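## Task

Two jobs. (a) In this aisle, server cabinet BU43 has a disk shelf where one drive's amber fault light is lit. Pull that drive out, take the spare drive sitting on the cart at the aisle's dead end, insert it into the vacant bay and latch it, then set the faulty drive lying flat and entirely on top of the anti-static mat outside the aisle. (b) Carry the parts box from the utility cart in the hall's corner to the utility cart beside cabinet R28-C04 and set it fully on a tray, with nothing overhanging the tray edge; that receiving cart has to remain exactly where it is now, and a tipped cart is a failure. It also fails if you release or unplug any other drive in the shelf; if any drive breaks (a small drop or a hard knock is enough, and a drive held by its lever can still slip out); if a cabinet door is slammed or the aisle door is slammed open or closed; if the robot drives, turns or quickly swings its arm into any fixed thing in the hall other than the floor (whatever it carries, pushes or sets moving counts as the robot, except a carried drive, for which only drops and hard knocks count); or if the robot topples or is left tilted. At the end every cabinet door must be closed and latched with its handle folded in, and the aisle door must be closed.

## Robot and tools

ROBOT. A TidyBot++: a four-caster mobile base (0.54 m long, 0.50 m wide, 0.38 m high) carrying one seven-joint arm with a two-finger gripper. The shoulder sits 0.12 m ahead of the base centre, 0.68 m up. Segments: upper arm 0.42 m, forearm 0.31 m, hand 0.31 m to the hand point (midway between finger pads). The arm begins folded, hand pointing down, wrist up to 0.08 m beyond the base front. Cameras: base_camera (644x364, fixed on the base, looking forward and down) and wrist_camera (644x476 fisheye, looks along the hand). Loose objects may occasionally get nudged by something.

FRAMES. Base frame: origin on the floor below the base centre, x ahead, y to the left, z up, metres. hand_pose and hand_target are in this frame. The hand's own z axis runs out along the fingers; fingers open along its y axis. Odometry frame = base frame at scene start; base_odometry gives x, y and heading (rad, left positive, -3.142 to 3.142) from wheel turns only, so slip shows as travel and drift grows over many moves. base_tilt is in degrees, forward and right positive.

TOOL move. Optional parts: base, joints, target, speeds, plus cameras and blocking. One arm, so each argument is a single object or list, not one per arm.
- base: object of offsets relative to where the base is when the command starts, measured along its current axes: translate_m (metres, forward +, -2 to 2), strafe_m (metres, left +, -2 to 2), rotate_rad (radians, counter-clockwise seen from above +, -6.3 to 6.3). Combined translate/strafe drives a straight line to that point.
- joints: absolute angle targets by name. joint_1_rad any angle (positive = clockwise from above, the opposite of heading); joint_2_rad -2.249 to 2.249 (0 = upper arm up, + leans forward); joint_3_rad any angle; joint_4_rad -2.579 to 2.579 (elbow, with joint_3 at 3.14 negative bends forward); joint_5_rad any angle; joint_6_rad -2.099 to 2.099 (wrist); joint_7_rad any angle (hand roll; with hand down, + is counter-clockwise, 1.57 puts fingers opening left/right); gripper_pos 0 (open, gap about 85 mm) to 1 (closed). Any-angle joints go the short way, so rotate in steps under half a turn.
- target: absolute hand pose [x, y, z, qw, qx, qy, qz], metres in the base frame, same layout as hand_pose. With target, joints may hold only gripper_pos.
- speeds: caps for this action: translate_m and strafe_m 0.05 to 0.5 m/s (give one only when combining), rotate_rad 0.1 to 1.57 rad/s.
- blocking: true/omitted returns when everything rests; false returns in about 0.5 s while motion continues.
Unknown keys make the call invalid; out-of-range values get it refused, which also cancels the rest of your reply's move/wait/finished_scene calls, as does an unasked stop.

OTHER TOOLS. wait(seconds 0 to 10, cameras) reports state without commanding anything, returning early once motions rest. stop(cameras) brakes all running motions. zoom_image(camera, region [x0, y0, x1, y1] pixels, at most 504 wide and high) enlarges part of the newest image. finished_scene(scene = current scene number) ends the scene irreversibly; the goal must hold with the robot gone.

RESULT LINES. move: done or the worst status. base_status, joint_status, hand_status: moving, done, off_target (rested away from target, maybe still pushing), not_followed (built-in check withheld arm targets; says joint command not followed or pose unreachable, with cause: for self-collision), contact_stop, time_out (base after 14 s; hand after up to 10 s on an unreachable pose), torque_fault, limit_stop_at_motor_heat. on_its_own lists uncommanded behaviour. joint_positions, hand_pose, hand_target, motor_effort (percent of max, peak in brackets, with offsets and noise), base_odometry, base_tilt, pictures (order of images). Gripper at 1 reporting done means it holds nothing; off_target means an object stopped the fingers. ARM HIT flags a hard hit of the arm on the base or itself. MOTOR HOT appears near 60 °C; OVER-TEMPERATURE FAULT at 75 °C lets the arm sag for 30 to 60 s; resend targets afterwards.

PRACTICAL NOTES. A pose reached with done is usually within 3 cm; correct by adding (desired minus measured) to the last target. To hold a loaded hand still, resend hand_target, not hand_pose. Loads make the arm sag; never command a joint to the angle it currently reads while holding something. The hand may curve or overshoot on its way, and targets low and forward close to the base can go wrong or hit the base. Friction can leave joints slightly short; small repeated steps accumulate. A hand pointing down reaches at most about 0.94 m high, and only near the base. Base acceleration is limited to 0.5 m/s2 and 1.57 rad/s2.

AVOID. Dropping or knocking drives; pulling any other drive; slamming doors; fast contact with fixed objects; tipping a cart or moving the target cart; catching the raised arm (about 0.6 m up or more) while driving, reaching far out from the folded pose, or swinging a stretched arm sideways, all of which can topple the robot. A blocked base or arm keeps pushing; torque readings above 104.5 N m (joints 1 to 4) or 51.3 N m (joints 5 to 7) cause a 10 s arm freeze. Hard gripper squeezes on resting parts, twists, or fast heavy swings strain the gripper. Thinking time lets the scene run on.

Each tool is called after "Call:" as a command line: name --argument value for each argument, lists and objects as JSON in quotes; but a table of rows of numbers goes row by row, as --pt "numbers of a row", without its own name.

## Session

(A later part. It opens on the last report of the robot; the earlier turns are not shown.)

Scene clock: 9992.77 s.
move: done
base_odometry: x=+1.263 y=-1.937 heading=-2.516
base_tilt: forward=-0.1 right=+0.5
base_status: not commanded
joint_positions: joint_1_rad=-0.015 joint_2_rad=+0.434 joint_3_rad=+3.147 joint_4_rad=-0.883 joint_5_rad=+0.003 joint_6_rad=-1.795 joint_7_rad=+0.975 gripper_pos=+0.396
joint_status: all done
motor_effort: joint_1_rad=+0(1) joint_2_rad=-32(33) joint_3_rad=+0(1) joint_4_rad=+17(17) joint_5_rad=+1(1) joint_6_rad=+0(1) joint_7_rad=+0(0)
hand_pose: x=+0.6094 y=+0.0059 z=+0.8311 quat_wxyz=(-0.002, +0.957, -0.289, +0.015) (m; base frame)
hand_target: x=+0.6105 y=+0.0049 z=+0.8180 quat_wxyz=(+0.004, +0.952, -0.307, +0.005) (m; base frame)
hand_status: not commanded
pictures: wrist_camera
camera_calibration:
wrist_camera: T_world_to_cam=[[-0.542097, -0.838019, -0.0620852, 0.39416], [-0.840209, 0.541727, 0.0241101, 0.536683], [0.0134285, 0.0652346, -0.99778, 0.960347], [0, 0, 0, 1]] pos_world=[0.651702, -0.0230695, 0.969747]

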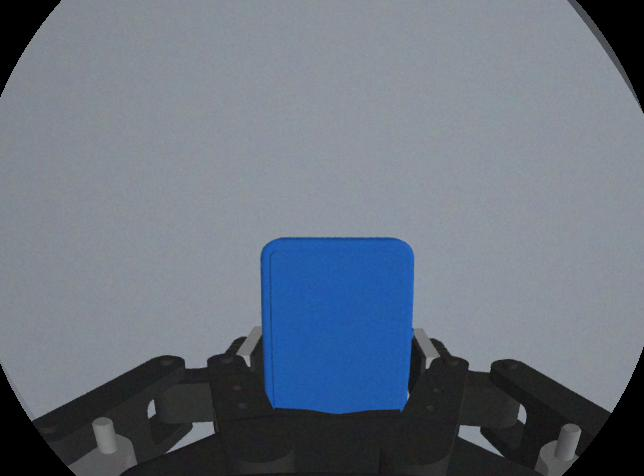

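Call:
move --joints '{"joint_2_rad": 0.455, "joint_4_rad": -0.905, "joint_6_rad": -1.782}' --cameras '[]'

Call:
move --joints '{"joint_2_rad": 0.462, "joint_4_rad": -0.907, "joint_6_rad": -1.782}' --cameras '["wrist_camera"]'

Scene clock: 9998.90 s.
move: done
base_odometry: x=+1.263 y=-1.937 heading=-2.516
base_tilt: forward=-0.1 right=+0.4
base_status: not commanded
joint_positions: joint_1_rad=-0.015 joint_2_rad=+0.438 joint_3_rad=+3.147 joint_4_rad=-0.883 joint_5_rad=+0.003 joint_6_rad=-1.795 joint_7_rad=+0.975 gripper_pos=+0.396
joint_status: all done
motor_effort: joint_1_rad=+0(1) joint_2_rad=-31(33) joint_3_rad=+0(0) joint_4_rad=+15(17) joint_5_rad=+1(1) joint_6_rad=-1(1) joint_7_rad=+0(0)
hand_pose: x=+0.6099 y=+0.0059 z=+0.8293 quat_wxyz=(-0.001, +0.957, -0.289, +0.013) (m; base frame)
hand_target: x=+0.6112 y=+0.0049 z=+0.8143 quat_wxyz=(+0.006, +0.952, -0.307, +0.002) (m; base frame)
hand_status: not commanded
pictures: none
No camera images: "cameras" was empty.

Scene clock: 9999.37 s.
move: done
base_odometry: x=+1.263 y=-1.937 heading=-2.516
base_tilt: forward=+0.0 right=+0.5
base_status: not commanded
joint_positions: joint_1_rad=-0.015 joint_2_rad=+0.438 joint_3_rad=+3.147 joint_4_rad=-0.883 joint_5_rad=+0.003 joint_6_rad=-1.795 joint_7_rad=+0.975 gripper_pos=+0.396
joint_status: all done
motor_effort: joint_1_rad=+0(0) joint_2_rad=-29(31) joint_3_rad=+0(0) joint_4_rad=+14(16) joint_5_rad=+1(1) joint_6_rad=-1(2) joint_7_rad=+0(1)
hand_pose: x=+0.6100 y=+0.0059 z=+0.8291 quat_wxyz=(-0.001, +0.957, -0.289, +0.013) (m; base frame)
hand_target: x=+0.6116 y=+0.0049 z=+0.8102 quat_wxyz=(+0.007, +0.952, -0.307, -0.003) (m; base frame)
hand_status: not commanded
pictures: wrist_camera
camera_calibration:
wrist_camera: T_world_to_cam=[[-0.542351, -0.838023, -0.0597721, 0.392551], [-0.8401, 0.541734, 0.0275079, 0.534305], [0.00932832, 0.0651335, -0.997833, 0.960872], [0, 0, 0, 1]] pos_world=[0.652807, -0.0230694, 0.967555]

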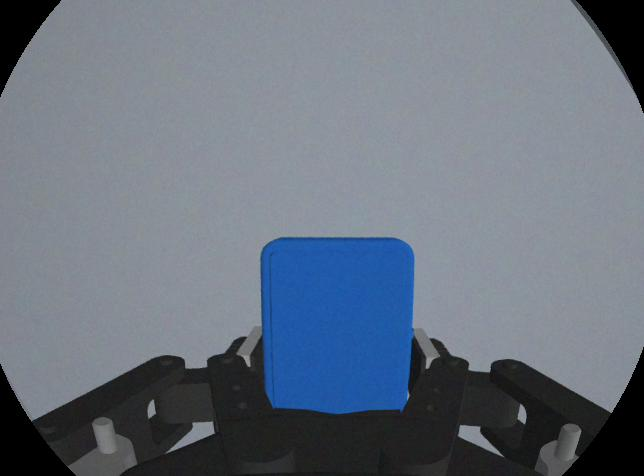

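Call:
move --joints '{"joint_2_rad": 0.45, "joint_4_rad": -0.90, "gripper_pos": 0.42}' --cameras '[]'

Call:
move --joints '{"gripper_pos": 0.36}' --cameras '[]'

Call:
move --joints '{"gripper_pos": 0.1}' --cameras '["wrist_camera"]'

Scene clock: 10006.53 s.
move: done
base_odometry: x=+1.263 y=-1.937 heading=-2.516
base_tilt: forward=-0.1 right=+0.5
base_status: not commanded
joint_positions: joint_1_rad=-0.015 joint_2_rad=+0.438 joint_3_rad=+3.147 joint_4_rad=-0.883 joint_5_rad=+0.003 joint_6_rad=-1.795 joint_7_rad=+0.975 gripper_pos=+0.396
joint_status: all done
motor_effort: joint_1_rad=+0(1) joint_2_rad=-29(29) joint_3_rad=+0(0) joint_4_rad=+15(15) joint_5_rad=+1(1) joint_6_rad=+0(1) joint_7_rad=+0(0)
hand_pose: x=+0.6100 y=+0.0059 z=+0.8292 quat_wxyz=(-0.001, +0.957, -0.289, +0.013) (m; base frame)
hand_target: x=+0.6117 y=+0.0049 z=+0.8183 quat_wxyz=(+0.004, +0.952, -0.307, +0.006) (m; base frame)
hand_status: not commanded
pictures: none
No camera images: "cameras" was empty.

Scene clock: 10007.03 s.
move: done
base_odometry: x=+1.263 y=-1.937 heading=-2.516
base_tilt: forward=+0.0 right=+0.5
base_status: not commanded
joint_positions: joint_1_rad=-0.015 joint_2_rad=+0.440 joint_3_rad=+3.147 joint_4_rad=-0.884 joint_5_rad=+0.003 joint_6_rad=-1.795 joint_7_rad=+0.975 gripper_pos=+0.359
joint_status: all done
motor_effort: joint_1_rad=+0(2) joint_2_rad=-29(33) joint_3_rad=+0(1) joint_4_rad=+15(17) joint_5_rad=+1(1) joint_6_rad=-1(1) joint_7_rad=+0(0)
hand_pose: x=+0.6100 y=+0.0059 z=+0.8283 quat_wxyz=(-0.001, +0.957, -0.289, +0.012) (m; base frame)
hand_target: x=+0.6117 y=+0.0049 z=+0.8183 quat_wxyz=(+0.004, +0.952, -0.307, +0.006) (m; base frame)
hand_status: not commanded
pictures: none
No camera images: "cameras" was empty.

Scene clock: 10007.70 s.
move: done
base_odometry: x=+1.263 y=-1.937 heading=-2.516
base_tilt: forward=+0.0 right=+0.5
base_status: not commanded
joint_positions: joint_1_rad=-0.015 joint_2_rad=+0.442 joint_3_rad=+3.147 joint_4_rad=-0.885 joint_5_rad=+0.003 joint_6_rad=-1.795 joint_7_rad=+0.975 gripper_pos=+0.100
joint_status: all done
motor_effort: joint_1_rad=+0(1) joint_2_rad=-32(33) joint_3_rad=+0(0) joint_4_rad=+17(17) joint_5_rad=+1(1) joint_6_rad=+0(1) joint_7_rad=+0(0)
hand_pose: x=+0.6101 y=+0.0059 z=+0.8266 quat_wxyz=(+0.000, +0.957, -0.289, +0.010) (m; base frame)
hand_target: x=+0.6117 y=+0.0049 z=+0.8183 quat_wxyz=(+0.004, +0.952, -0.307, +0.006) (m; base frame)
hand_status: not commanded
pictures: wrist_camera
camera_calibration:
wrist_camera: T_world_to_cam=[[-0.542676, -0.838037, -0.0565404, 0.38997], [-0.839935, 0.541723, 0.032337, 0.530376], [0.00352971, 0.0650388, -0.997876, 0.961912], [0, 0, 0, 1]] pos_world=[0.653713, -0.0230693, 0.964768]

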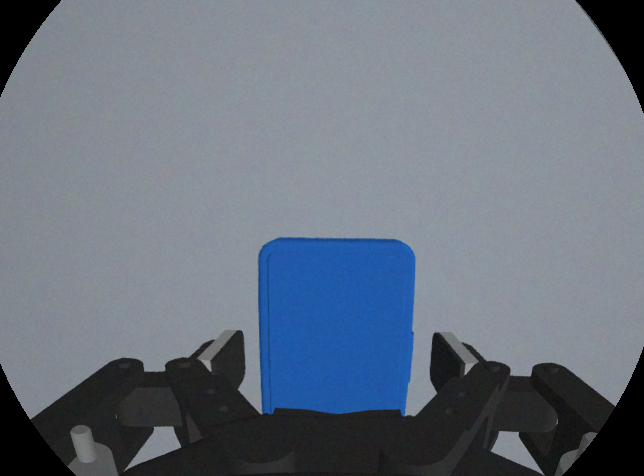

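Call:
move --joints '{"gripper_pos": 0.0}' --cameras '[]'

Call:
move --joints '{"joint_2_rad": 0.415, "joint_4_rad": -0.84, "joint_6_rad": -1.86}' --cameras '["wrist_camera"]'

Call:
move --joints '{"joint_2_rad": 0.325, "joint_4_rad": -0.80, "joint_6_rad": -1.90}' --cameras '[]'

Call:
move --joints '{"joint_2_rad": 0.1, "joint_4_rad": -0.80, "joint_6_rad": -1.75, "joint_7_rad": 1.55}'

Scene clock: 10017.93 s.
move: done
base_odometry: x=+1.263 y=-1.937 heading=-2.516
base_tilt: forward=-0.1 right=+0.5
base_status: not commanded
joint_positions: joint_1_rad=-0.015 joint_2_rad=+0.442 joint_3_rad=+3.147 joint_4_rad=-0.885 joint_5_rad=+0.003 joint_6_rad=-1.795 joint_7_rad=+0.975 gripper_pos=+0.000
joint_status: all done
motor_effort: joint_1_rad=+0(1) joint_2_rad=-32(33) joint_3_rad=+0(0) joint_4_rad=+17(17) joint_5_rad=+1(1) joint_6_rad=-1(1) joint_7_rad=+0(1)
hand_pose: x=+0.6101 y=+0.0059 z=+0.8266 quat_wxyz=(+0.000, +0.957, -0.289, +0.010) (m; base frame)
hand_target: x=+0.6117 y=+0.0049 z=+0.8183 quat_wxyz=(+0.004, +0.952, -0.307, +0.006) (m; base frame)
hand_status: not commanded
pictures: none
No camera images: "cameras" was empty.

Scene clock: 10018.73 s.
move: done
base_odometry: x=+1.263 y=-1.937 heading=-2.516
base_tilt: forward=+0.0 right=+0.5
base_status: not commanded
joint_positions: joint_1_rad=-0.015 joint_2_rad=+0.436 joint_3_rad=+3.147 joint_4_rad=-0.852 joint_5_rad=+0.003 joint_6_rad=-1.821 joint_7_rad=+0.975 gripper_pos=+0.000
joint_status: all done
motor_effort: joint_1_rad=+0(1) joint_2_rad=-33(34) joint_3_rad=+0(0) joint_4_rad=+17(18) joint_5_rad=+1(1) joint_6_rad=+0(1) joint_7_rad=+0(1)
hand_pose: x=+0.6088 y=+0.0059 z=+0.8397 quat_wxyz=(-0.002, +0.957, -0.289, +0.016) (m; base frame)
hand_target: x=+0.5957 y=+0.0048 z=+0.8533 quat_wxyz=(+0.001, +0.952, -0.307, +0.014) (m; base frame)
hand_status: not commanded
pictures: wrist_camera
camera_calibration:
wrist_camera: T_world_to_cam=[[-0.541905, -0.838005, -0.0639333, 0.395785], [-0.840272, 0.541749, 0.021249, 0.538387], [0.0168291, 0.0652363, -0.997728, 0.966772], [0, 0, 0, 1]] pos_world=[0.650599, -0.0230695, 0.978439]

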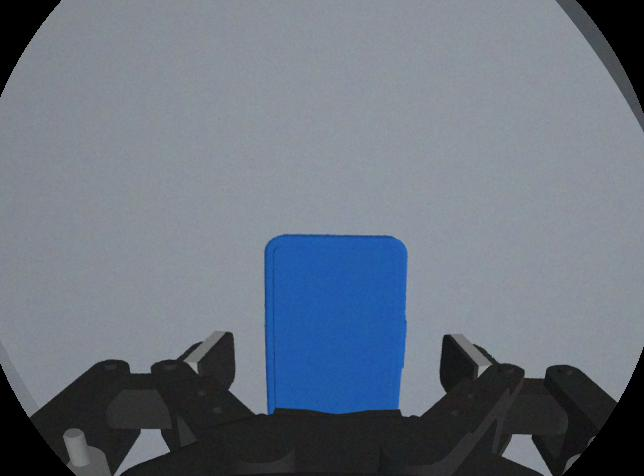

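Scene clock: 10019.77 s.
move: done
base_odometry: x=+1.263 y=-1.937 heading=-2.516
base_tilt: forward=+0.0 right=+0.5
base_status: not commanded
joint_positions: joint_1_rad=-0.015 joint_2_rad=+0.339 joint_3_rad=+3.147 joint_4_rad=-0.814 joint_5_rad=+0.003 joint_6_rad=-1.843 joint_7_rad=+0.975 gripper_pos=+0.000
joint_status: all done
motor_effort: joint_1_rad=+0(1) joint_2_rad=-28(36) joint_3_rad=+0(0) joint_4_rad=+17(19) joint_5_rad=+1(1) joint_6_rad=+0(2) joint_7_rad=+0(0)
hand_pose: x=+0.5913 y=+0.0057 z=+0.8985 quat_wxyz=(-0.020, +0.955, -0.288, +0.070) (m; base frame)
hand_target: x=+0.5732 y=+0.0045 z=+0.9069 quat_wxyz=(-0.013, +0.950, -0.307, +0.057) (m; base frame)
hand_status: not commanded
pictures: none
No camera images: "cameras" was empty.

Scene clock: 10021.40 s.
move: done
base_odometry: x=+1.263 y=-1.937 heading=-2.516
base_tilt: forward=-0.1 right=+0.6
base_status: not commanded
joint_positions: joint_1_rad=-0.015 joint_2_rad=+0.104 joint_3_rad=+3.147 joint_4_rad=-0.809 joint_5_rad=+0.003 joint_6_rad=-1.810 joint_7_rad=+1.506 gripper_pos=+0.000
joint_status: all done
motor_effort: joint_1_rad=+0(1) joint_2_rad=-20(32) joint_3_rad=+0(0) joint_4_rad=+16(18) joint_5_rad=+1(1) joint_6_rad=+3(4) joint_7_rad=+0(1)
hand_pose: x=+0.5380 y=+0.0048 z=+1.0079 quat_wxyz=(-0.006, +0.978, -0.027, +0.207) (m; base frame)
hand_target: x=+0.5542 y=+0.0040 z=+1.0215 quat_wxyz=(+0.001, +0.970, -0.005, +0.243) (m; base frame)
hand_status: not commanded
pictures: base_camera, wrist_camera
camera_calibration:
wrist_camera: T_world_to_cam=[[-0.0208422, -0.997661, -0.0651053, 0.0888854], [-0.932547, 0.0428765, -0.358493, 0.910744], [0.360446, 0.0532419, -0.931259, 0.88395], [0, 0, 0, 1]] pos_world=[0.532548, 0.00256487, 1.15547]

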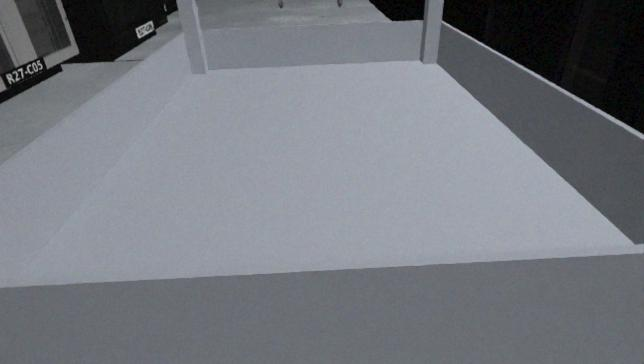

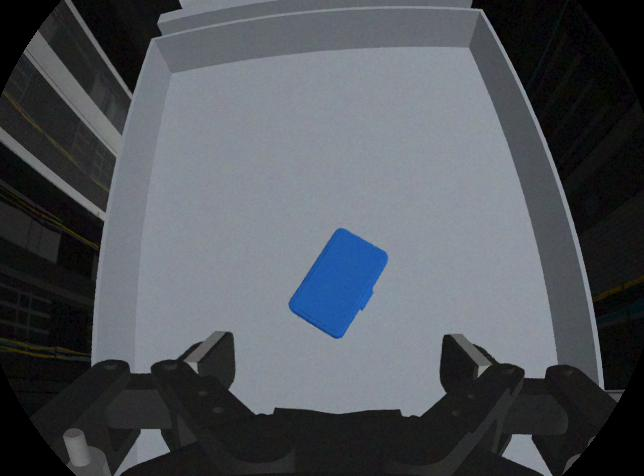

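Call:
move --base '{"translate_m": -0.7}' --speeds '{"translate_m": 0.2}' --cameras '[]'

Call:
move --base '{"strafe_m": 0.25}' --speeds '{"strafe_m": 0.15}'

Call:
zoom_image --camera "base_camera" --region '[250, 0, 644, 180]'

Scene clock: 10109.37 s.
move: done
base_odometry: x=+1.830 y=-1.527 heading=-2.516
base_tilt: forward=-0.1 right=+0.4
base_status: done
joint_positions: joint_1_rad=-0.015 joint_2_rad=+0.103 joint_3_rad=+3.147 joint_4_rad=-0.809 joint_5_rad=+0.003 joint_6_rad=-1.806 joint_7_rad=+1.508 gripper_pos=+0.000
joint_status: not commanded
motor_effort: joint_1_rad=-1(2) joint_2_rad=-19(25) joint_3_rad=+0(1) joint_4_rad=+16(17) joint_5_rad=+1(1) joint_6_rad=+3(3) joint_7_rad=+0(1)
hand_pose: x=+0.5388 y=+0.0048 z=+1.0087 quat_wxyz=(-0.006, +0.977, -0.027, +0.210) (m; base frame)
hand_target: x=+0.5542 y=+0.0040 z=+1.0215 quat_wxyz=(+0.001, +0.970, -0.005, +0.243) (m; base frame)
hand_status: not commanded
pictures: none
No camera images: "cameras" was empty.

Scene clock: 10111.67 s.
move: done
base_odometry: x=+1.977 y=-1.730 heading=-2.516
base_tilt: forward=-0.1 right=+0.5
base_status: done
joint_positions: joint_1_rad=-0.015 joint_2_rad=+0.103 joint_3_rad=+3.147 joint_4_rad=-0.809 joint_5_rad=+0.003 joint_6_rad=-1.806 joint_7_rad=+1.508 gripper_pos=+0.000
joint_status: not commanded
motor_effort: joint_1_rad=+0(4) joint_2_rad=-19(22) joint_3_rad=+0(2) joint_4_rad=+16(17) joint_5_rad=+1(2) joint_6_rad=+3(3) joint_7_rad=+0(0)
hand_pose: x=+0.5388 y=+0.0049 z=+1.0087 quat_wxyz=(-0.006, +0.977, -0.026, +0.210) (m; base frame)
hand_target: x=+0.5542 y=+0.0040 z=+1.0215 quat_wxyz=(+0.001, +0.970, -0.005, +0.243) (m; base frame)
hand_status: not commanded
pictures: base_camera, wrist_camera
camera_calibration:
wrist_camera: T_world_to_cam=[[-0.0188731, -0.997737, -0.064533, 0.0874291], [-0.930979, 0.0410731, -0.362756, 0.915244], [0.364585, 0.0532325, -0.929647, 0.880659], [0, 0, 0, 1]] pos_world=[0.532648, 0.00275965, 1.15635]

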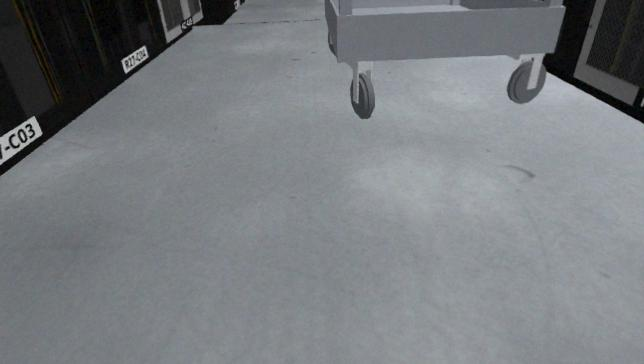

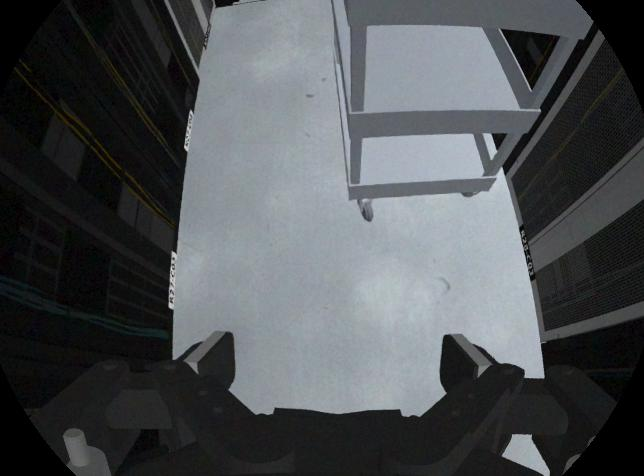

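Scaled by 1.279.

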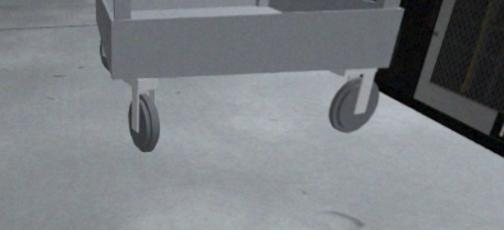

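Call:
move --base '{"translate_m": -1.75}' --speeds '{"translate_m": 0.35}' --joints '{"joint_2_rad": -0.33, "joint_4_rad": -2.4, "joint_6_rad": 0.6}' --cameras '[]'

Call:
move --base '{"strafe_m": -1.7}' --speeds '{"strafe_m": 0.35}'

Scene clock: 10150.03 s.
move: done
base_odometry: x=+3.395 y=-0.704 heading=-2.516
base_tilt: forward=+0.0 right=+0.5
base_status: done
joint_positions: joint_1_rad=-0.015 joint_2_rad=-0.315 joint_3_rad=+3.147 joint_4_rad=-2.380 joint_5_rad=+0.003 joint_6_rad=+0.536 joint_7_rad=+1.508 gripper_pos=+0.000
joint_status: all done
motor_effort: joint_1_rad=+0(1) joint_2_rad=-9(26) joint_3_rad=+0(1) joint_4_rad=+21(22) joint_5_rad=+1(1) joint_6_rad=+7(9) joint_7_rad=+0(1)
hand_pose: x=+0.5763 y=+0.0061 z=+0.9457 quat_wxyz=(-0.027, +0.692, -0.017, +0.721) (m; base frame)
hand_target: x=+0.5683 y=+0.0100 z=+0.9607 quat_wxyz=(-0.012, +0.671, +0.004, +0.742) (m; base frame)
hand_status: not commanded
pictures: none
No camera images: "cameras" was empty.

Scene clock: 10155.83 s.
move: done
base_odometry: x=+2.399 y=+0.674 heading=-2.516
base_tilt: forward=-0.1 right=+0.5
base_status: done
joint_positions: joint_1_rad=-0.015 joint_2_rad=-0.315 joint_3_rad=+3.147 joint_4_rad=-2.380 joint_5_rad=+0.003 joint_6_rad=+0.537 joint_7_rad=+1.508 gripper_pos=+0.000
joint_status: not commanded
motor_effort: joint_1_rad=+0(2) joint_2_rad=-9(9) joint_3_rad=+1(2) joint_4_rad=+20(21) joint_5_rad=+1(1) joint_6_rad=+8(8) joint_7_rad=+0(1)
hand_pose: x=+0.5763 y=+0.0062 z=+0.9460 quat_wxyz=(-0.027, +0.692, -0.017, +0.722) (m; base frame)
hand_target: x=+0.5683 y=+0.0100 z=+0.9607 quat_wxyz=(-0.012, +0.671, +0.004, +0.742) (m; base frame)
hand_status: not commanded
pictures: base_camera, wrist_camera
camera_calibration:
wrist_camera: T_world_to_cam=[[0.0642319, -0.996723, -0.0491706, 0.0229153], [-0.00883405, 0.0487025, -0.998774, 0.997456], [0.997896, 0.0645876, -0.00567685, -0.430563], [0, 0, 0, 1]] pos_world=[0.436997, 0.00207065, 0.994916]

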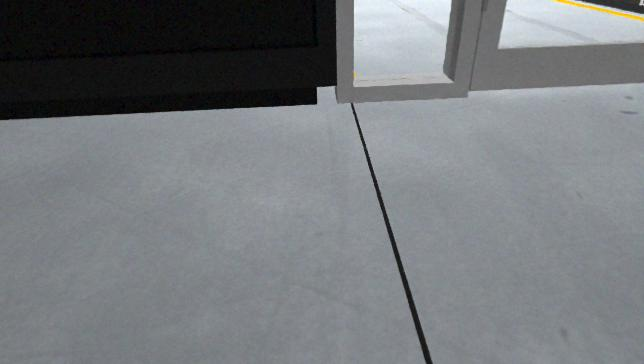

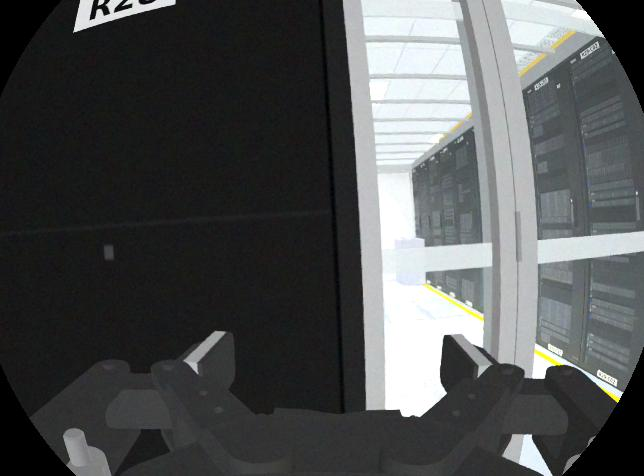

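Call:
move --base '{"strafe_m": -0.95}' --speeds '{"strafe_m": 0.3}'

Call:
zoom_image --camera "base_camera" --region '[100, 0, 600, 140]'

Call:
zoom_image --camera "wrist_camera" --region '[330, 100, 560, 380]'

Scene clock: 10167.77 s.
move: done
base_odometry: x=+1.842 y=+1.444 heading=-2.516
base_tilt: forward=-0.1 right=+0.5
base_status: done
joint_positions: joint_1_rad=-0.015 joint_2_rad=-0.315 joint_3_rad=+3.147 joint_4_rad=-2.380 joint_5_rad=+0.003 joint_6_rad=+0.537 joint_7_rad=+1.508 gripper_pos=+0.000
joint_status: not commanded
motor_effort: joint_1_rad=-1(1) joint_2_rad=-9(10) joint_3_rad=+1(2) joint_4_rad=+20(21) joint_5_rad=+1(1) joint_6_rad=+7(8) joint_7_rad=+0(1)
hand_pose: x=+0.5763 y=+0.0062 z=+0.9460 quat_wxyz=(-0.027, +0.692, -0.017, +0.722) (m; base frame)
hand_target: x=+0.5683 y=+0.0100 z=+0.9607 quat_wxyz=(-0.012, +0.671, +0.004, +0.742) (m; base frame)
hand_status: not commanded
pictures: base_camera, wrist_camera
camera_calibration:
wrist_camera: T_world_to_cam=[[0.0643314, -0.996717, -0.0491649, 0.022866], [-0.00883854, 0.0486959, -0.998775, 0.997458], [0.997889, 0.0646871, -0.00567685, -0.43056], [0, 0, 0, 1]] pos_world=[0.436997, 0.00207054, 0.994916]

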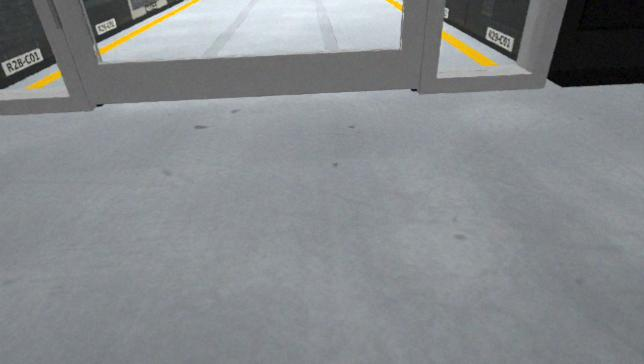

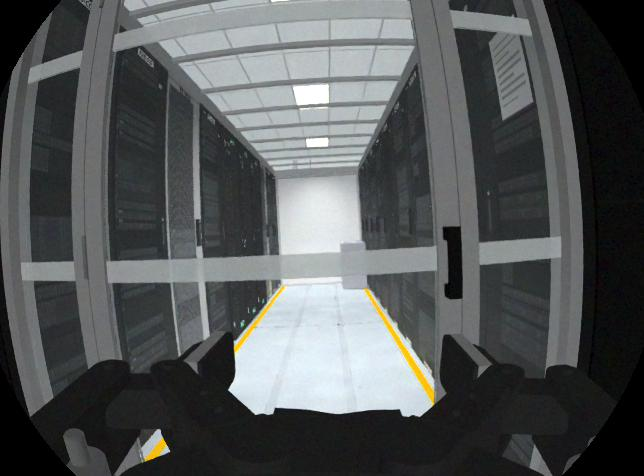

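Scaled by 1.008.

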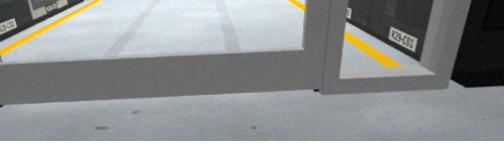

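Scaled by 1.800.

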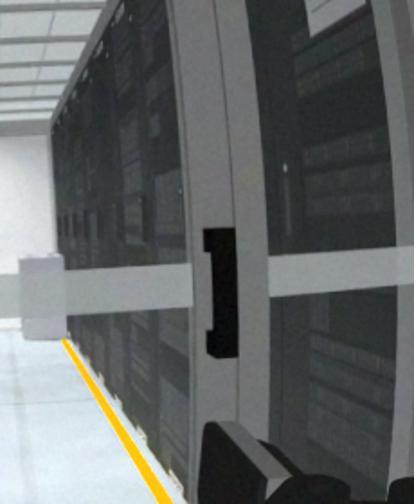

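Call:
zoom_image --camera "base_camera" --region '[60, 60, 140, 130]'

Call:
zoom_image --camera "base_camera" --region '[380, 50, 460, 120]'

Scaled by 6.300.

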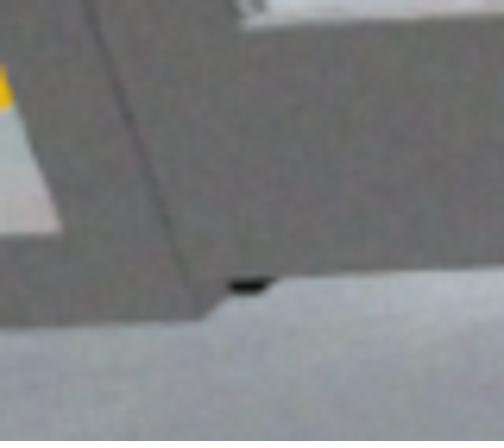

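Scaled by 6.300.

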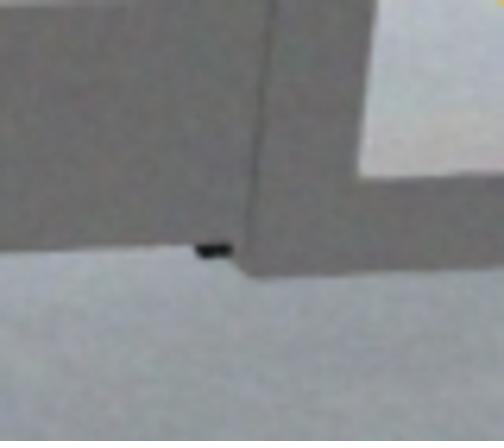

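Call:
finished_scene --scene 1

The scene is finished: the task was done.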